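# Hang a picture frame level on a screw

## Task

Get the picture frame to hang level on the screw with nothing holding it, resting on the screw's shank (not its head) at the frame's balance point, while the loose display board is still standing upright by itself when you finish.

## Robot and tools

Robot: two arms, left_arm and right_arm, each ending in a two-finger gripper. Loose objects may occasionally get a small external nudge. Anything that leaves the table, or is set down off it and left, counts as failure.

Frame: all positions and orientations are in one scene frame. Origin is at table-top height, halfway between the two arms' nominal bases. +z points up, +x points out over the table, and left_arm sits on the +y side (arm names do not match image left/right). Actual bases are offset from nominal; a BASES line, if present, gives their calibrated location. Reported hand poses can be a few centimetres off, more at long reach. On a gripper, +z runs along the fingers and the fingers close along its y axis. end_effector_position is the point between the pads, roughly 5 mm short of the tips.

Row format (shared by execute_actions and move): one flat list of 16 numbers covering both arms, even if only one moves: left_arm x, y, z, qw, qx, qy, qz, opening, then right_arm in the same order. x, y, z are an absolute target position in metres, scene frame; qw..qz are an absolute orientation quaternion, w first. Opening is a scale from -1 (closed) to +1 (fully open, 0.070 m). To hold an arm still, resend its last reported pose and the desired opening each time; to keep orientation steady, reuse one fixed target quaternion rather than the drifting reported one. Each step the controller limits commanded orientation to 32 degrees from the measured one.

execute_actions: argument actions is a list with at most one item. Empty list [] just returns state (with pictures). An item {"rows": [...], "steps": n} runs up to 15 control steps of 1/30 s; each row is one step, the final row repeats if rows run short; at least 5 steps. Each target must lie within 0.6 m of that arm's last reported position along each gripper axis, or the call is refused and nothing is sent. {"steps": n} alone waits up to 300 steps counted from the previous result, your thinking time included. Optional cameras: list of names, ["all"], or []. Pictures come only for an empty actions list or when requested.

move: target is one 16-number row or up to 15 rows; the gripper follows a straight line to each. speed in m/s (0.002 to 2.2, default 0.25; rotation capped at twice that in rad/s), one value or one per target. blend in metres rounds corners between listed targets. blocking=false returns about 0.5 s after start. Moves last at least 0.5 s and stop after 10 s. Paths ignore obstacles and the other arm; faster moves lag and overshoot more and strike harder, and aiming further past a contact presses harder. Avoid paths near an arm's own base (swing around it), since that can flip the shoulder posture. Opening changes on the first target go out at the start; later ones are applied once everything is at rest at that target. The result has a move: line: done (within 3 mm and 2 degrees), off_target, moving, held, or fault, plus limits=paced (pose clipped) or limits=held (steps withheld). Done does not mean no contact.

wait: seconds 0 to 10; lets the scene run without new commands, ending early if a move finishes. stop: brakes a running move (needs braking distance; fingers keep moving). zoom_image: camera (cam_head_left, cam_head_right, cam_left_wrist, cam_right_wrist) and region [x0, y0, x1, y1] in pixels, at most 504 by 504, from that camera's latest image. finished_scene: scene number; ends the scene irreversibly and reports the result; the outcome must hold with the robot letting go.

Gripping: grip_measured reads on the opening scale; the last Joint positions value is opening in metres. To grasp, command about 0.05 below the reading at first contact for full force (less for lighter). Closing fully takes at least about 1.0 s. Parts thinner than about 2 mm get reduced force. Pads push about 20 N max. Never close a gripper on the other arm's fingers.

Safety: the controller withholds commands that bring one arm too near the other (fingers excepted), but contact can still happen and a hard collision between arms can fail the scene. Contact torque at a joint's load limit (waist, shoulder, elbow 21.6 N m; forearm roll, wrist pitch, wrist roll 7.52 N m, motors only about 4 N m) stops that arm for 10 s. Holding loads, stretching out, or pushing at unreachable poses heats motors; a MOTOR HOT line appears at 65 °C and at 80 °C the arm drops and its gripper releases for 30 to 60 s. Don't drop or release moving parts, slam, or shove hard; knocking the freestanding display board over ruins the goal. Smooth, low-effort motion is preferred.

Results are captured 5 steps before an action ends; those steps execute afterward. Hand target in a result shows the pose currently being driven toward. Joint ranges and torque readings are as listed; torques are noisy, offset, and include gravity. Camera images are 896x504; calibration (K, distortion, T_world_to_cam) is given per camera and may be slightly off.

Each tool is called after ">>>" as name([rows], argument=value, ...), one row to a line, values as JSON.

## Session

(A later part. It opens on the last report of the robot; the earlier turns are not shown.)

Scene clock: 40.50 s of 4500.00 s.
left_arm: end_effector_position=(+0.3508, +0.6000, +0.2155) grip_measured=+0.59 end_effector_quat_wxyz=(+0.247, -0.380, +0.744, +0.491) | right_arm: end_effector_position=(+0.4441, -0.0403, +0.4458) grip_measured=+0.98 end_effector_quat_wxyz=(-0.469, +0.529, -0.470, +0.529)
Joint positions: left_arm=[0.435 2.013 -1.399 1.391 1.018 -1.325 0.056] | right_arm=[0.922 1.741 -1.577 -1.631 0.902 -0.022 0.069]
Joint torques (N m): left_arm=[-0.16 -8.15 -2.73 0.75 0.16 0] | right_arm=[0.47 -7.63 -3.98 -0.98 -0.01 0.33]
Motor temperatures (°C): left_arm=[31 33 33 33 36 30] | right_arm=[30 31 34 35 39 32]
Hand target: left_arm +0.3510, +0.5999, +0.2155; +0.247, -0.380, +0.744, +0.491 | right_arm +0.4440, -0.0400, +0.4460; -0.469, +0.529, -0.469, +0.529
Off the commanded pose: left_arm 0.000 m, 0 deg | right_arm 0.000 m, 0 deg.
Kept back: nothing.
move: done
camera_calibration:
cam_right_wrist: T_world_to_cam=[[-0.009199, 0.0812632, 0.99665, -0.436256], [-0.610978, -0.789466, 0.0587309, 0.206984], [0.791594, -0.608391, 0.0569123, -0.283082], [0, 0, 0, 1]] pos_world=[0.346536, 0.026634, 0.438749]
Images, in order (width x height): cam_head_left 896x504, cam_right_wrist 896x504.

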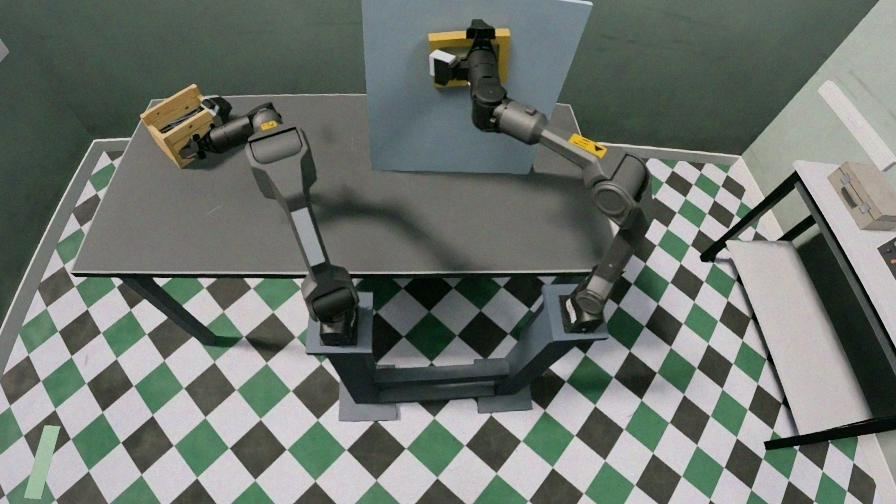

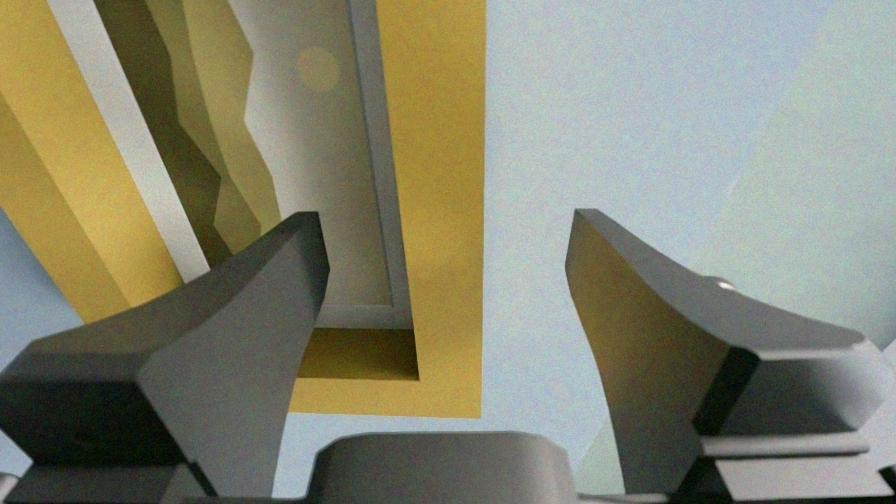

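>>> move([
  [0.351,0.5999,0.2155,0.247,-0.380,0.744,0.491,0.59,0.453,-0.04,0.446,0.469,-0.529,0.469,-0.529,1],
  [0.351,0.5999,0.2155,0.247,-0.380,0.744,0.491,0.59,0.453,-0.04,0.446,0.469,-0.529,0.469,-0.529,-0.1],
], speed=0.04, cameras=["cam_right_wrist","cam_head_left"])

Scene clock: 42.27 s of 4500.00 s.
left_arm: end_effector_position=(+0.3508, +0.6000, +0.2155) grip_measured=+0.59 end_effector_quat_wxyz=(+0.247, -0.380, +0.744, +0.491) | right_arm: end_effector_position=(+0.4531, -0.0402, +0.4461) grip_measured=-0.10 end_effector_quat_wxyz=(-0.469, +0.529, -0.469, +0.529)
Joint positions: left_arm=[0.435 2.013 -1.399 1.391 1.018 -1.325 0.056] | right_arm=[0.902 1.763 -1.606 -1.628 0.88 -0.03 0.031]
Joint torques (N m): left_arm=[-0.51 -8.36 -2.8 0.77 0.19 -0.01] | right_arm=[0.73 -7.81 -4.02 -0.87 0.17 0.03]
Motor temperatures (°C): left_arm=[31 33 33 33 36 30] | right_arm=[30 31 34 35 39 32]
Hand target: left_arm +0.3510, +0.5999, +0.2155; +0.247, -0.380, +0.744, +0.491 | right_arm +0.4530, -0.0400, +0.4460; -0.469, +0.529, -0.469, +0.529
Off the commanded pose: left_arm 0.000 m, 0 deg | right_arm 0.000 m, 0 deg.
Kept back: nothing.
move: done
camera_calibration:
cam_right_wrist: T_world_to_cam=[[-0.0101054, 0.0808959, 0.996671, -0.436158], [-0.610592, -0.789825, 0.0579161, 0.212776], [0.791881, -0.607975, 0.0573759, -0.29048], [0, 0, 0, 1]] pos_world=[0.355537, 0.0267349, 0.43905]
Images, in order (width x height): cam_head_left 896x504, cam_right_wrist 896x504.

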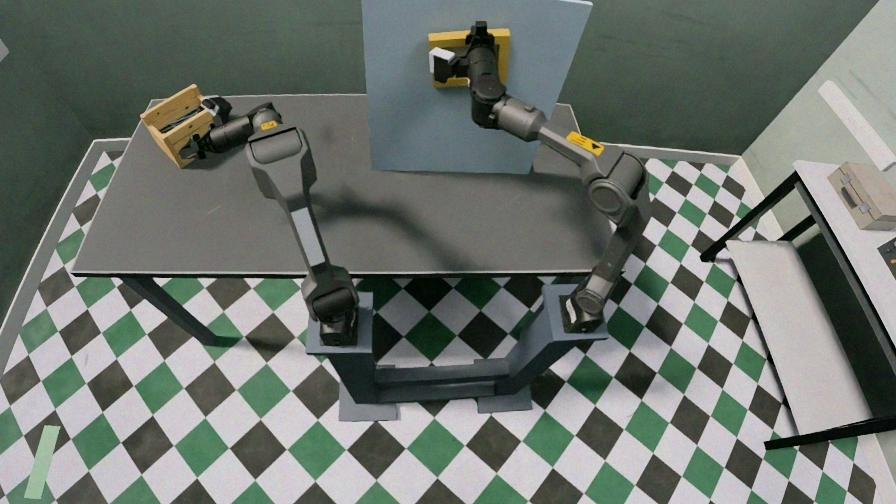

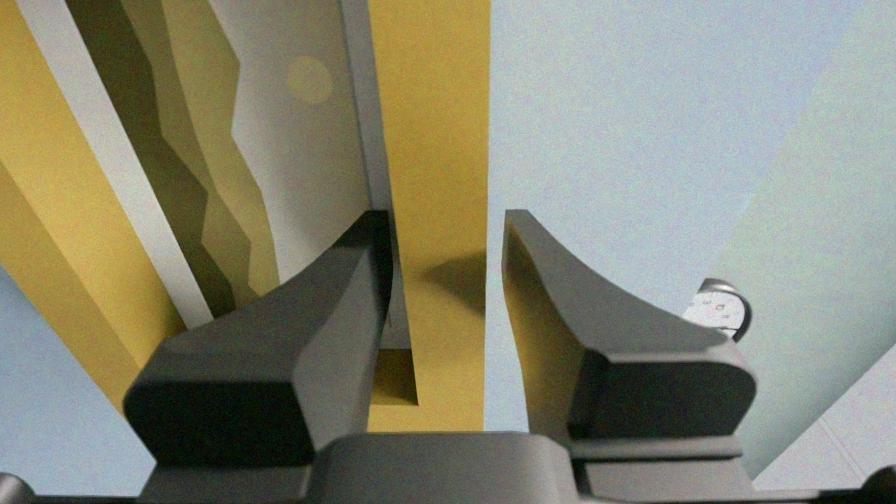

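>>> move(target=[0.351,0.5999,0.2155,0.247,-0.380,0.744,0.491,0.59,0.453,-0.04,0.446,0.469,-0.529,0.469,-0.529,-0.4], cameras=["cam_right_wrist","cam_head_left"])

Scene clock: 43.00 s of 4500.00 s.
left_arm: end_effector_position=(+0.3508, +0.6000, +0.2155) grip_measured=+0.59 end_effector_quat_wxyz=(+0.247, -0.380, +0.744, +0.491) | right_arm: end_effector_position=(+0.4531, -0.0402, +0.4461) grip_measured=-0.40 end_effector_quat_wxyz=(-0.469, +0.529, -0.469, +0.529)
Joint positions: left_arm=[0.435 2.013 -1.399 1.391 1.018 -1.325 0.056] | right_arm=[0.902 1.763 -1.606 -1.628 0.88 -0.03 0.021]
Joint torques (N m): left_arm=[-0.22 -8.07 -2.79 0.75 0.19 0] | right_arm=[0.58 -7.62 -3.54 -0.66 0.14 0.07]
Motor temperatures (°C): left_arm=[31 33 33 33 36 30] | right_arm=[30 31 34 35 39 32]
Hand target: left_arm +0.3510, +0.5999, +0.2155; +0.247, -0.380, +0.744, +0.491 | right_arm +0.4530, -0.0400, +0.4460; -0.469, +0.529, -0.469, +0.529
Off the commanded pose: left_arm 0.000 m, 0 deg | right_arm 0.000 m, 0 deg.
Kept back: nothing.
move: done
camera_calibration:
cam_right_wrist: T_world_to_cam=[[-0.0101054, 0.0808959, 0.996671, -0.436158], [-0.610592, -0.789825, 0.0579161, 0.212776], [0.791881, -0.607975, 0.0573759, -0.29048], [0, 0, 0, 1]] pos_world=[0.355537, 0.0267349, 0.43905]
Images, in order (width x height): cam_head_left 896x504, cam_right_wrist 896x504.

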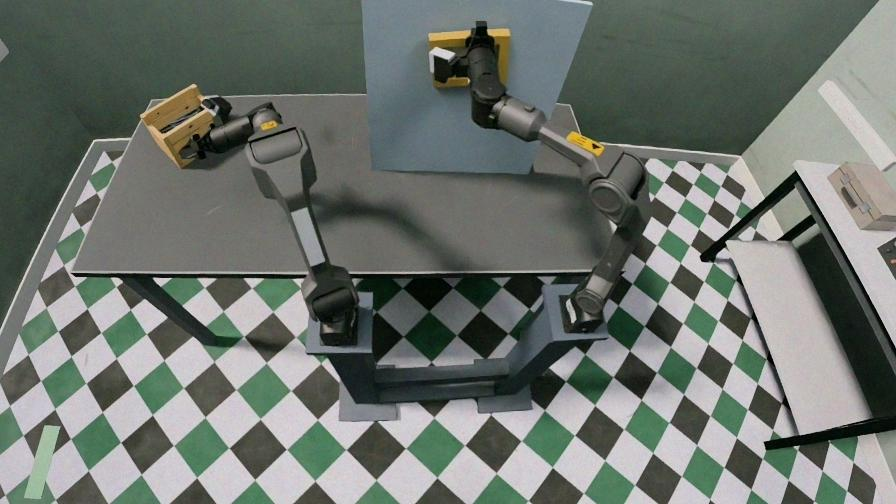

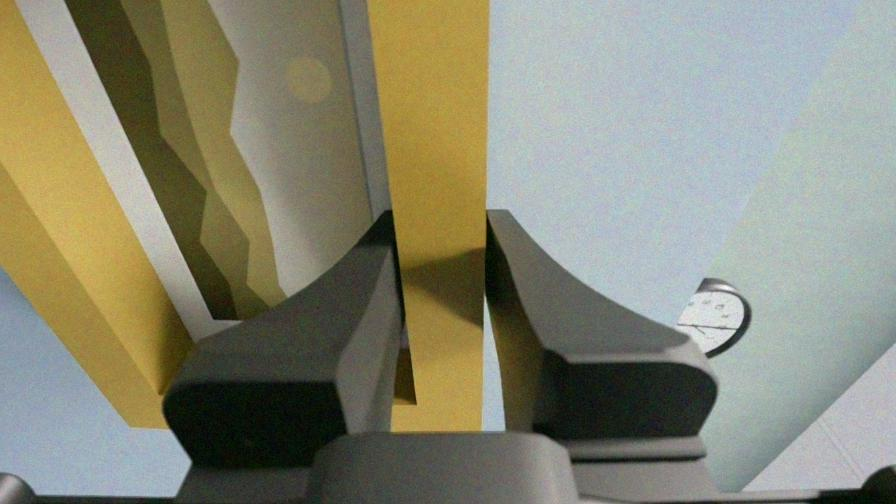

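>>> move(target=[0.351,0.5999,0.2155,0.247,-0.380,0.744,0.491,0.59,0.453,-0.04,0.446,0.469,-0.529,0.469,-0.529,-0.52], cameras=["cam_right_wrist"])

Scene clock: 43.80 s of 4500.00 s.
left_arm: end_effector_position=(+0.3508, +0.6000, +0.2155) grip_measured=+0.59 end_effector_quat_wxyz=(+0.247, -0.380, +0.744, +0.491) | right_arm: end_effector_position=(+0.4531, -0.0402, +0.4463) grip_measured=-0.44 end_effector_quat_wxyz=(-0.469, +0.529, -0.469, +0.530)
Joint positions: left_arm=[0.435 2.013 -1.399 1.391 1.018 -1.325 0.056] | right_arm=[0.902 1.763 -1.606 -1.629 0.88 -0.03 0.02]
Joint torques (N m): left_arm=[-0.28 -8.06 -2.71 0.75 0.21 -0.02] | right_arm=[0.19 -6.17 -3.05 -0.13 0.06 0.19]
Motor temperatures (°C): left_arm=[31 33 33 33 36 30] | right_arm=[30 31 34 35 39 32]
Hand target: left_arm +0.3510, +0.5999, +0.2155; +0.247, -0.380, +0.744, +0.491 | right_arm +0.4530, -0.0400, +0.4460; -0.469, +0.529, -0.469, +0.529
Off the commanded pose: left_arm 0.000 m, 0 deg | right_arm 0.000 m, 0 deg.
Kept back: nothing.
move: done
camera_calibration:
cam_right_wrist: T_world_to_cam=[[-0.0109513, 0.0816125, 0.996604, -0.43595], [-0.610627, -0.789794, 0.0579668, 0.212759], [0.791842, -0.607919, 0.0584841, -0.29096], [0, 0, 0, 1]] pos_world=[0.355537, 0.0267353, 0.439153]
Images, in order (width x height): cam_right_wrist 896x504.

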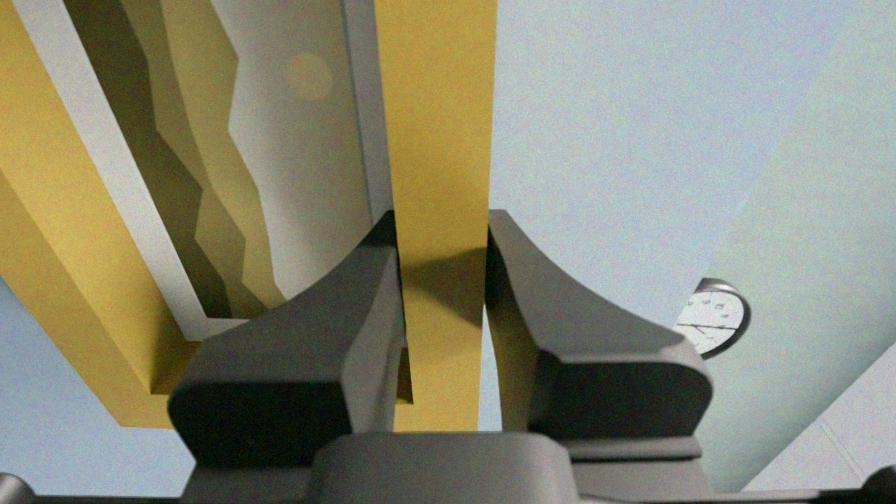

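>>> move([
  [0.351,0.5999,0.2155,0.247,-0.380,0.744,0.491,0.59,0.453,-0.04,0.446,0.469,-0.529,0.469,-0.529,-0.6],
  [0.351,0.5999,0.2155,0.247,-0.380,0.744,0.491,0.59,0.453,-0.04,0.452,0.469,-0.529,0.469,-0.529,-0.6],
], cameras=["cam_right_wrist","cam_head_left","cam_head_right"], speed=0.03)

Scene clock: 45.23 s of 4500.00 s.
left_arm: end_effector_position=(+0.3508, +0.6000, +0.2155) grip_measured=+0.59 end_effector_quat_wxyz=(+0.247, -0.380, +0.744, +0.491) | right_arm: end_effector_position=(+0.4531, -0.0393, +0.4506) grip_measured=-0.44 end_effector_quat_wxyz=(-0.468, +0.530, -0.469, +0.528)
Joint positions: left_arm=[0.435 2.013 -1.399 1.391 1.018 -1.325 0.056] | right_arm=[0.902 1.764 -1.63 -1.606 0.878 -0.061 0.019]
Joint torques (N m): left_arm=[-0.23 -8.05 -2.68 0.79 0.23 -0.01] | right_arm=[-1.54 -9.22 -6.14 -2.04 -0.02 0.17]
Motor temperatures (°C): left_arm=[31 33 33 33 36 30] | right_arm=[30 31 34 35 39 32]
Hand target: left_arm +0.3510, +0.5999, +0.2155; +0.247, -0.380, +0.744, +0.491 | right_arm +0.4530, -0.0400, +0.4520; -0.469, +0.529, -0.469, +0.529
Off the commanded pose: left_arm 0.000 m, 0 deg | right_arm 0.002 m, 0 deg.
Kept back: nothing.
move: done
camera_calibration:
cam_right_wrist: T_world_to_cam=[[-0.00670278, 0.0819223, 0.996616, -0.44211], [-0.60912, -0.790736, 0.0609022, 0.211118], [0.793049, -0.606651, 0.0552007, -0.289654], [0, 0, 0, 1]] pos_world=[0.355343, 0.0274387, 0.443745]
Images, in order (width x height): cam_head_left 896x504, cam_head_right 896x504, cam_right_wrist 896x504.

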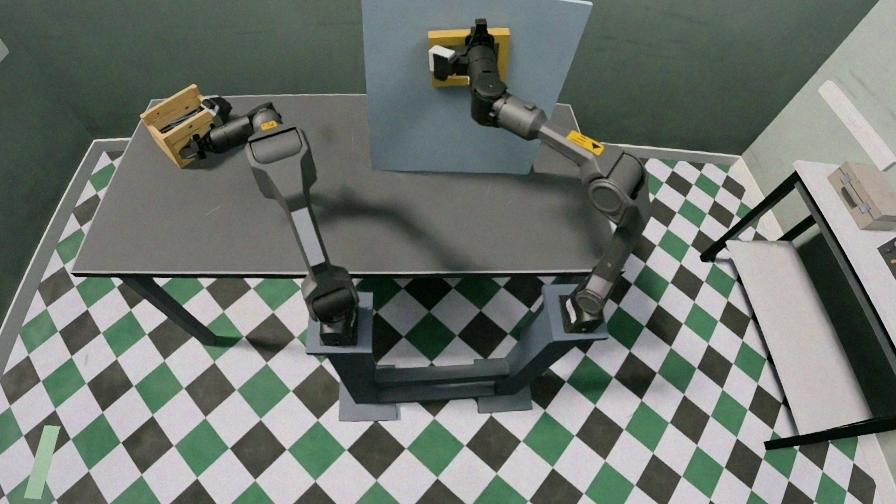

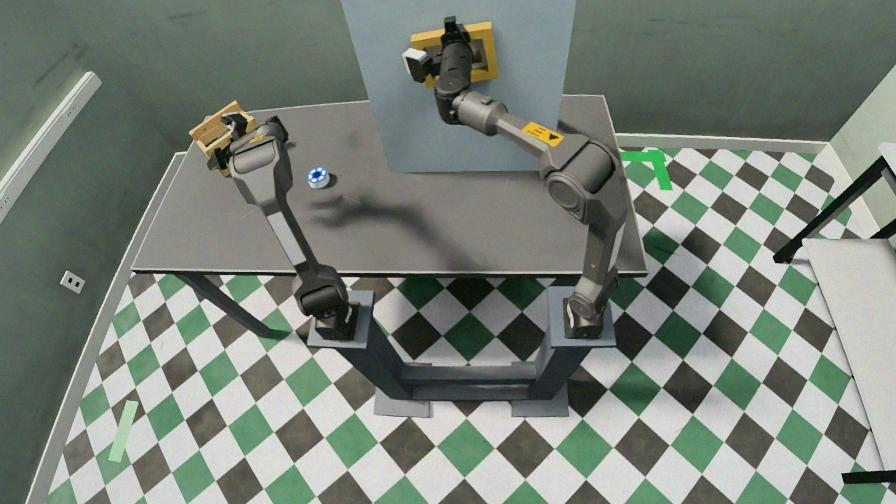

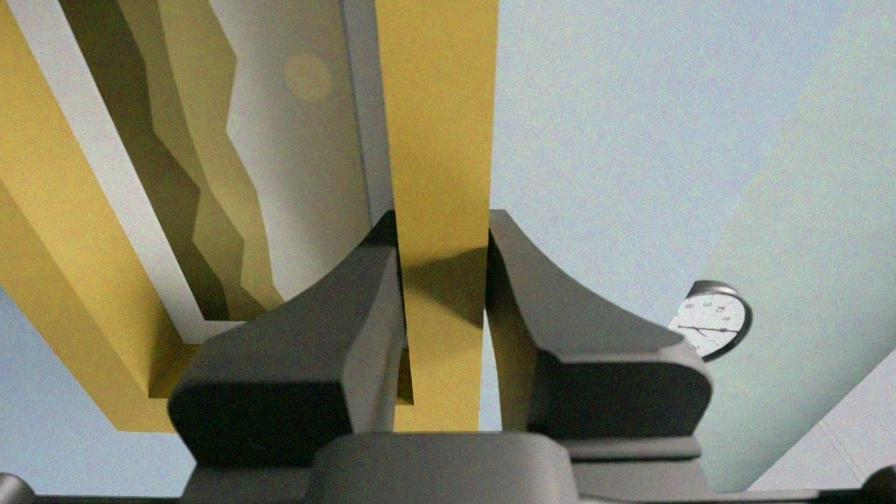

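>>> move(target=[0.351,0.5999,0.2155,0.247,-0.380,0.744,0.491,0.59,0.453,-0.046,0.452,0.5,-0.5,0.5,-0.5,-0.6], cameras=["cam_right_wrist","cam_head_left","cam_head_right"], speed=0.04)

Scene clock: 47.33 s of 4500.00 s.
left_arm: end_effector_position=(+0.3508, +0.6000, +0.2155) grip_measured=+0.59 end_effector_quat_wxyz=(+0.247, -0.380, +0.744, +0.491) | right_arm: end_effector_position=(+0.4530, -0.0458, +0.4518) grip_measured=-0.44 end_effector_quat_wxyz=(+0.500, -0.500, +0.500, -0.500)
Joint positions: left_arm=[0.435 2.013 -1.399 1.391 1.018 -1.325 0.056] | right_arm=[0.891 1.747 -1.608 -1.614 0.869 0.068 0.02]
Joint torques (N m): left_arm=[-0.12 -8.08 -2.61 0.76 0.2 -0.03] | right_arm=[-0.81 -9.23 -4.43 -1.47 0.02 0.1]
Motor temperatures (°C): left_arm=[31 33 33 33 36 30] | right_arm=[30 31 34 35 39 32]
Hand target: left_arm +0.3510, +0.5999, +0.2155; +0.247, -0.380, +0.744, +0.491 | right_arm +0.4530, -0.0460, +0.4520; +0.500, -0.500, +0.500, -0.500
Off the commanded pose: left_arm 0.000 m, 0 deg | right_arm 0.000 m, 0 deg.
Kept back: nothing.
move: done
camera_calibration:
cam_right_wrist: T_world_to_cam=[[-0.00943436, -0.0396289, 0.99917, -0.448355], [-0.610458, -0.791178, -0.0371436, 0.250813], [0.791993, -0.610301, -0.0167275, -0.260806], [0, 0, 0, 1]] pos_world=[0.355438, 0.0214999, 0.452936]
Images, in order (width x height): cam_head_left 896x504, cam_head_right 896x504, cam_right_wrist 896x504.

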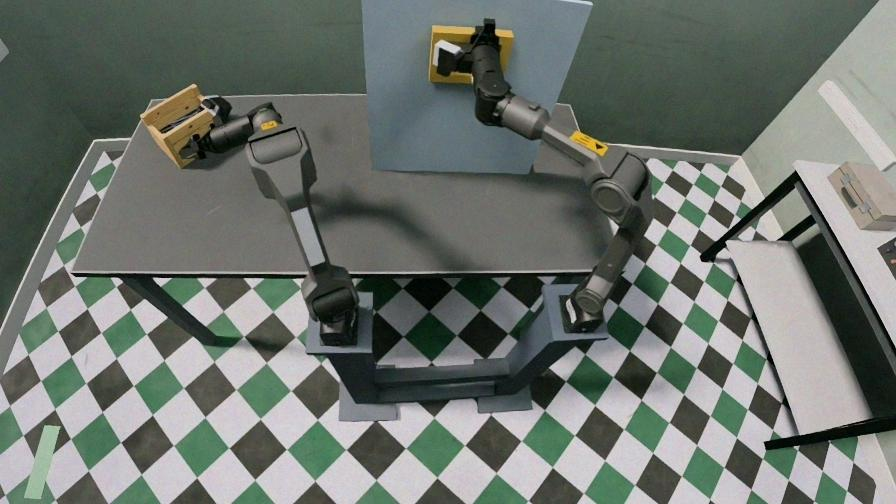

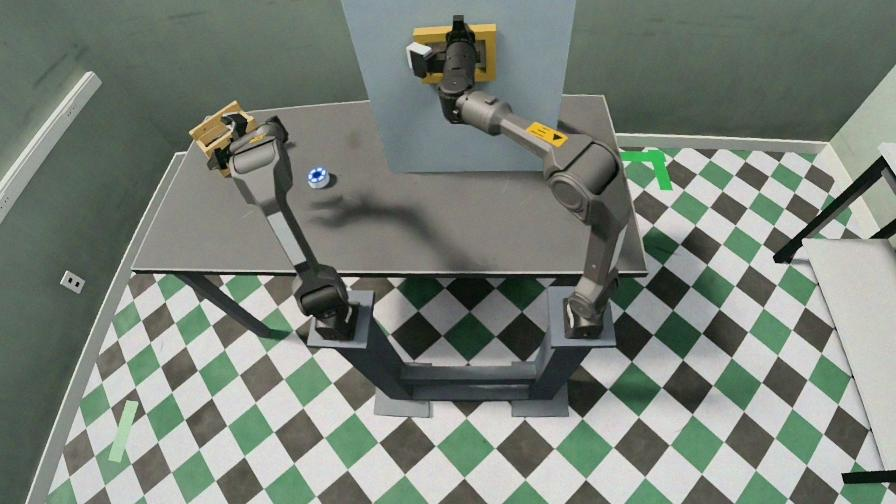

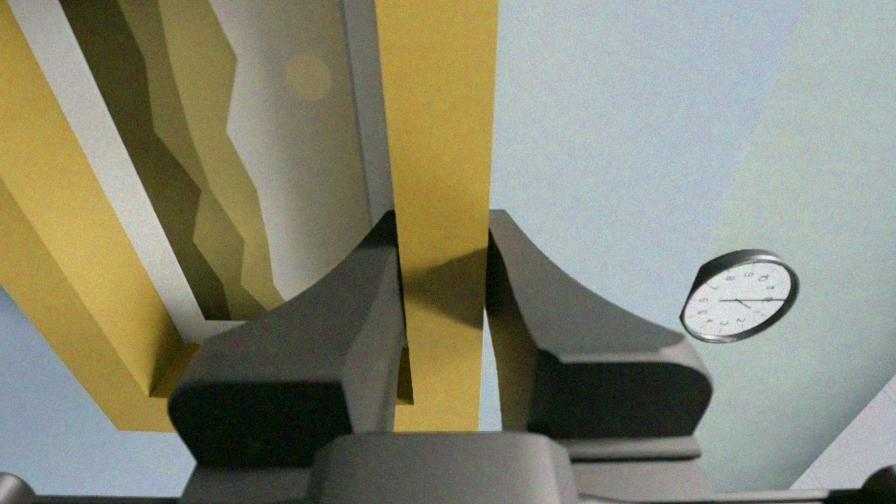

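>>> move(target=[0.351,0.5999,0.2155,0.247,-0.380,0.744,0.491,0.59,0.4535,-0.046,0.4455,0.5,-0.5,0.5,-0.5,-0.6], cameras=["cam_right_wrist"], speed=0.03)

Scene clock: 48.30 s of 4500.00 s.
left_arm: end_effector_position=(+0.3508, +0.6000, +0.2155) grip_measured=+0.59 end_effector_quat_wxyz=(+0.247, -0.380, +0.744, +0.491) | right_arm: end_effector_position=(+0.4534, -0.0463, +0.4470) grip_measured=-0.44 end_effector_quat_wxyz=(+0.501, -0.499, +0.499, -0.501)
Joint positions: left_arm=[0.435 2.013 -1.399 1.391 1.018 -1.325 0.056] | right_arm=[0.889 1.746 -1.584 -1.639 0.869 0.102 0.02]
Joint torques (N m): left_arm=[-0.08 -8.18 -2.69 0.77 0.21 -0.02] | right_arm=[-0.37 -5.86 -2.96 -0.34 -0.15 0.13]
Motor temperatures (°C): left_arm=[31 33 33 33 36 30] | right_arm=[30 31 34 35 39 32]
Hand target: left_arm +0.3510, +0.5999, +0.2155; +0.247, -0.380, +0.744, +0.491 | right_arm +0.4535, -0.0460, +0.4455; +0.500, -0.500, +0.500, -0.500
Off the commanded pose: left_arm 0.000 m, 0 deg | right_arm 0.002 m, 0 deg.
Kept back: nothing.
move: done
camera_calibration:
cam_right_wrist: T_world_to_cam=[[-0.0136699, -0.0392044, 0.999138, -0.441572], [-0.610411, -0.791105, -0.039393, 0.251454], [0.791967, -0.610423, -0.0131165, -0.263121], [0, 0, 0, 1]] pos_world=[0.355837, 0.0209996, 0.447646]
Images, in order (width x height): cam_right_wrist 896x504.

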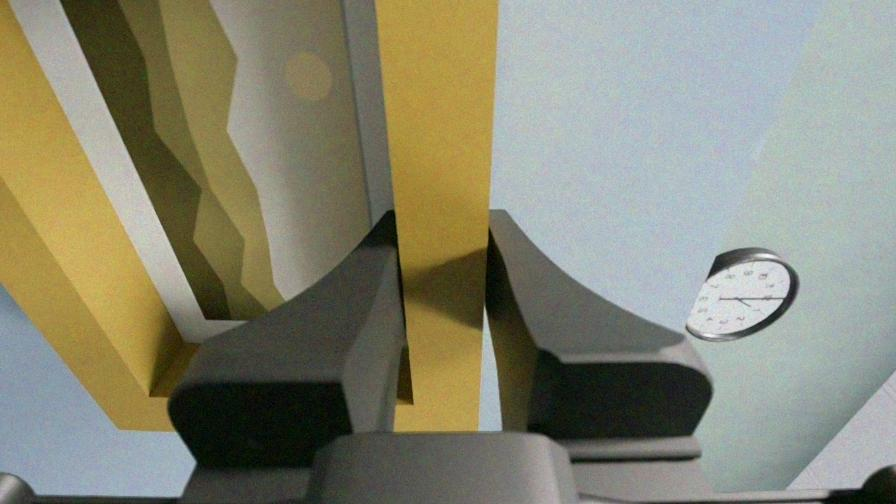

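>>> move(target=[0.351,0.5999,0.2155,0.247,-0.380,0.744,0.491,0.59,0.4535,-0.046,0.4465,0.5,-0.5,0.5,-0.5,-0.3], cameras=["cam_right_wrist"])

Scene clock: 51.63 s of 4500.00 s.
left_arm: end_effector_position=(+0.3508, +0.6000, +0.2155) grip_measured=+0.59 end_effector_quat_wxyz=(+0.247, -0.380, +0.744, +0.491) | right_arm: end_effector_position=(+0.4538, -0.0455, +0.4448) grip_measured=-0.30 end_effector_quat_wxyz=(+0.499, -0.501, +0.500, -0.499)
Joint positions: left_arm=[0.435 2.013 -1.399 1.391 1.018 -1.325 0.056] | right_arm=[0.889 1.748 -1.585 -1.631 0.867 0.096 0.025]
Joint torques (N m): left_arm=[-0.18 -8.18 -2.63 0.75 0.23 0] | right_arm=[1.66 -3.99 -3.67 -0.24 -0.52 -0.05]
Motor temperatures (°C): left_arm=[31 33 33 33 36 30] | right_arm=[30 31 34 35 39 32]
Hand target: left_arm +0.3510, +0.5999, +0.2155; +0.247, -0.380, +0.744, +0.491 | right_arm +0.4535, -0.0460, +0.4465; +0.500, -0.500, +0.500, -0.500
Off the commanded pose: left_arm 0.000 m, 0 deg | right_arm 0.002 m, 0 deg.
Kept back: nothing.
move: done
camera_calibration:
cam_right_wrist: T_world_to_cam=[[-0.00631648, -0.0378916, 0.999262, -0.442633], [-0.609586, -0.791995, -0.0338854, 0.249401], [0.792695, -0.60935, -0.0180956, -0.261015], [0, 0, 0, 1]] pos_world=[0.356141, 0.0217026, 0.446035]
Images, in order (width x height): cam_right_wrist 896x504.

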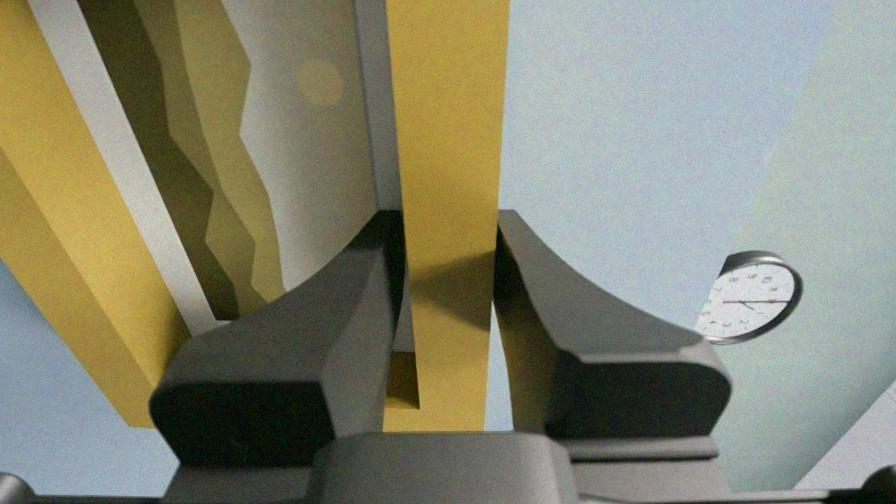

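>>> move(target=[0.351,0.5999,0.2155,0.247,-0.380,0.744,0.491,0.59,0.4535,-0.046,0.4465,0.5,-0.5,0.5,-0.5,0.2], cameras=["cam_right_wrist","cam_head_right","cam_head_left"])

Scene clock: 52.37 s of 4500.00 s.
left_arm: end_effector_position=(+0.3508, +0.6000, +0.2155) grip_measured=+0.59 end_effector_quat_wxyz=(+0.247, -0.380, +0.744, +0.491) | right_arm: end_effector_position=(+0.4534, -0.0455, +0.4457) grip_measured=+0.20 end_effector_quat_wxyz=(+0.500, -0.501, +0.500, -0.499)
Joint positions: left_arm=[0.435 2.013 -1.399 1.391 1.018 -1.325 0.056] | right_arm=[0.89 1.747 -1.586 -1.632 0.868 0.096 0.042]
Joint torques (N m): left_arm=[-0.16 -8.26 -2.56 0.76 0.22 -0.03] | right_arm=[-0.5 -8.33 -4.76 -1.01 0.18 0.04]
Motor temperatures (°C): left_arm=[31 33 33 33 36 30] | right_arm=[30 31 34 35 39 32]
Hand target: left_arm +0.3510, +0.5999, +0.2155; +0.247, -0.380, +0.744, +0.491 | right_arm +0.4535, -0.0460, +0.4465; +0.500, -0.500, +0.500, -0.500
Off the commanded pose: left_arm 0.000 m, 0 deg | right_arm 0.001 m, 0 deg.
Kept back: nothing.
move: done
camera_calibration:
cam_right_wrist: T_world_to_cam=[[-0.00818954, -0.0386473, 0.999219, -0.442735], [-0.609418, -0.792048, -0.0356292, 0.249905], [0.792807, -0.609234, -0.0170659, -0.261186], [0, 0, 0, 1]] pos_world=[0.355741, 0.0217028, 0.446836]
Images, in order (width x height): cam_head_left 896x504, cam_head_right 896x504, cam_right_wrist 896x504.

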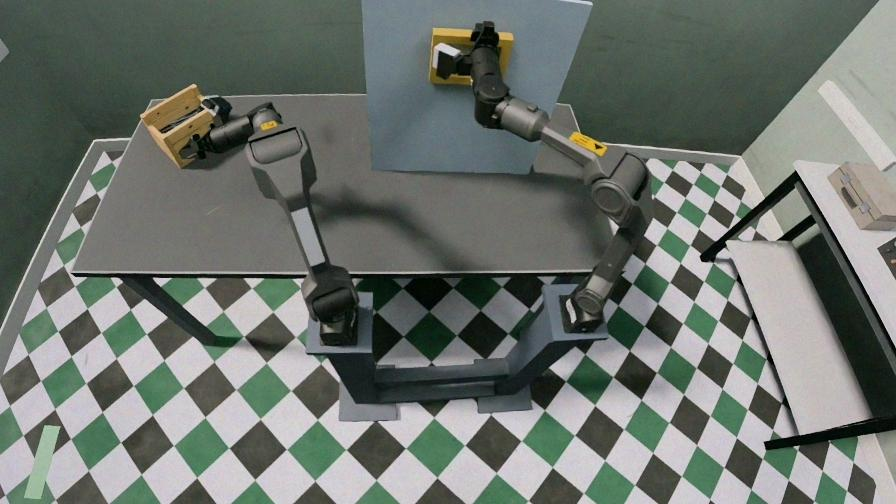

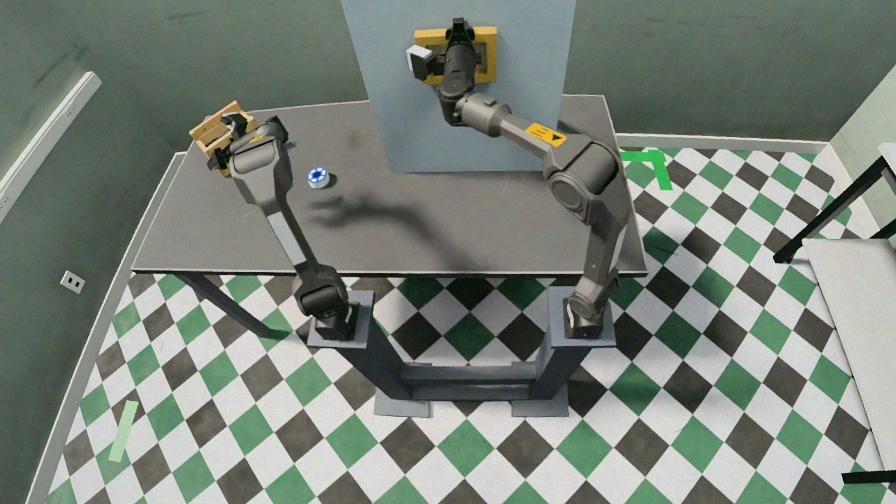

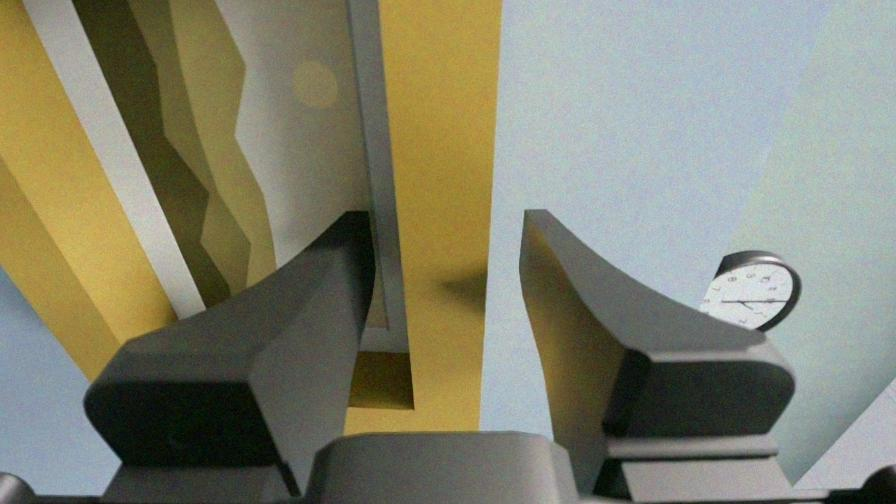

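>>> move([
  [0.351,0.5999,0.2155,0.247,-0.380,0.744,0.491,0.59,0.4535,-0.046,0.4465,0.5,-0.5,0.5,-0.5,1],
  [0.351,0.5999,0.2155,0.247,-0.380,0.744,0.491,0.59,0.40,-0.046,0.4465,0.5,-0.5,0.5,-0.5,1],
  [0.351,0.5999,0.2155,0.247,-0.380,0.744,0.491,0.59,0.25,-0.04,0.38,0.7071,0,0.7071,0,-1],
], speed=0.2, cameras=["cam_right_wrist","cam_head_right","cam_head_left"])

>>> zoom_image(camera="cam_head_right", region=[400, 10, 520, 100])

>>> zoom_image(camera="cam_head_left", region=[410, 10, 530, 100])

Scene clock: 59.07 s of 4500.00 s.
left_arm: end_effector_position=(+0.3508, +0.6000, +0.2155) grip_measured=+0.59 end_effector_quat_wxyz=(+0.247, -0.380, +0.744, +0.491) | right_arm: end_effector_position=(+0.2505, -0.0401, +0.3799) grip_measured=-1.00 end_effector_quat_wxyz=(+0.674, -0.084, +0.729, +0.084)
Joint positions: left_arm=[0.435 2.013 -1.399 1.391 1.018 -1.325 0.056] | right_arm=[1.484 1.324 -0.918 -1.606 1.216 1.892 0]
Joint torques (N m): left_arm=[0.09 -8.14 -2.46 0.75 0.26 -0.01] | right_arm=[-0.42 -2.54 -4.48 -1.21 0.19 -0.13]
Motor temperatures (°C): left_arm=[31 33 33 33 36 30] | right_arm=[30 31 34 35 39 32]
Hand target: left_arm +0.3510, +0.5999, +0.2155; +0.247, -0.380, +0.744, +0.491 | right_arm +0.2505, -0.0401, +0.3800; +0.674, -0.084, +0.729, +0.084
Off the commanded pose: left_arm 0.000 m, 0 deg | right_arm 0.000 m, 14 deg.
joint sent to its limit (right arm) — joint 5 (wrist pitch), upper limit.
Kept back: nothing.
move: off_target (right_arm); target 3's new opening was sent with right_arm's hand 0.000 m and 14 deg from that target
camera_calibration:
cam_right_wrist: T_world_to_cam=[[0.221888, -0.973932, -0.0471461, -0.075998], [-0.661197, -0.114749, -0.741385, 0.436316], [0.716648, 0.195677, -0.669422, 0.201001], [0, 0, 0, 1]] pos_world=[0.161306, -0.0632812, 0.454449]
Images, in order (width x height): cam_head_left 896x504, cam_head_right 896x504, cam_right_wrist 896x504.

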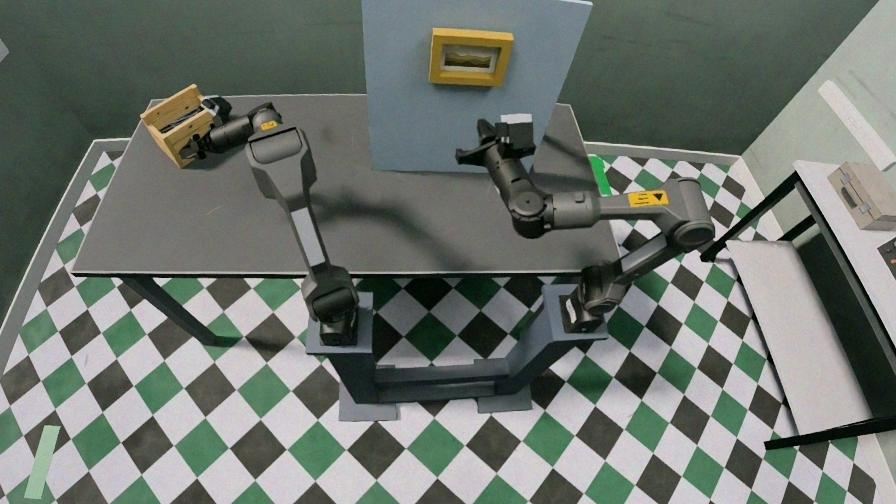

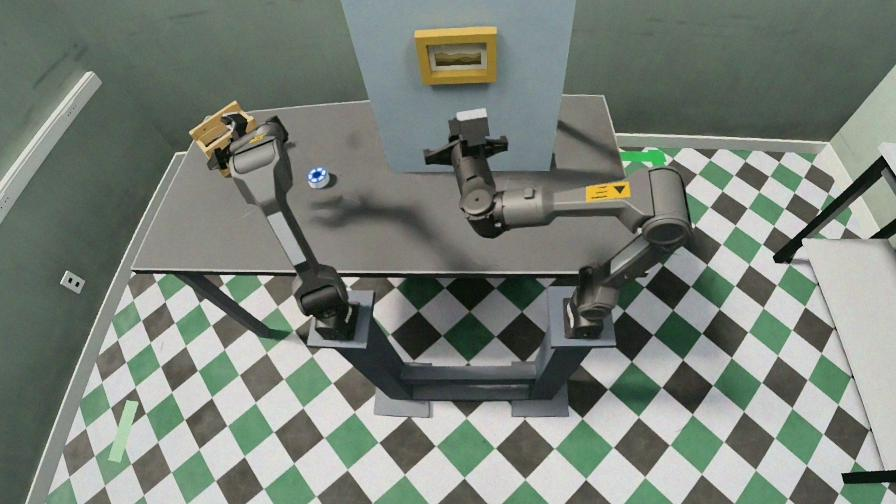

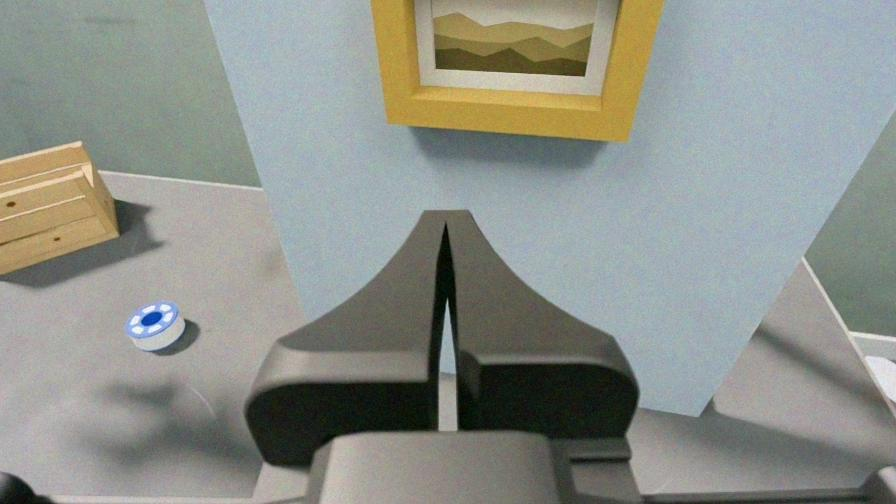

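Scaled by 4.200 from the camera's 896x504 image, which has a finer 1280x720 frame.

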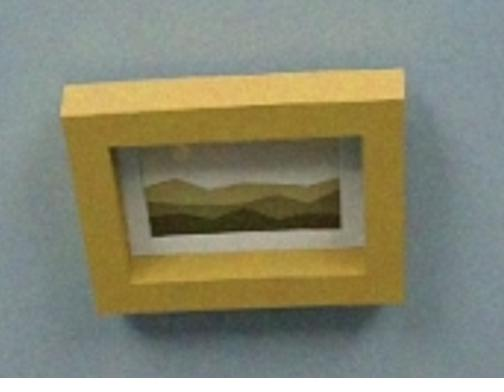

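Scaled by 4.200 from the camera's 896x504 image, which has a finer 1280x720 frame.

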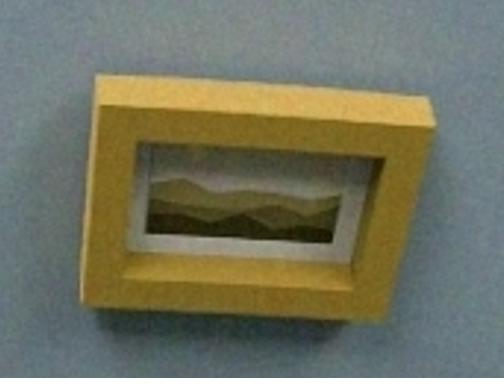

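>>> finished_scene(scene=1)

The scene is finished: the task was done.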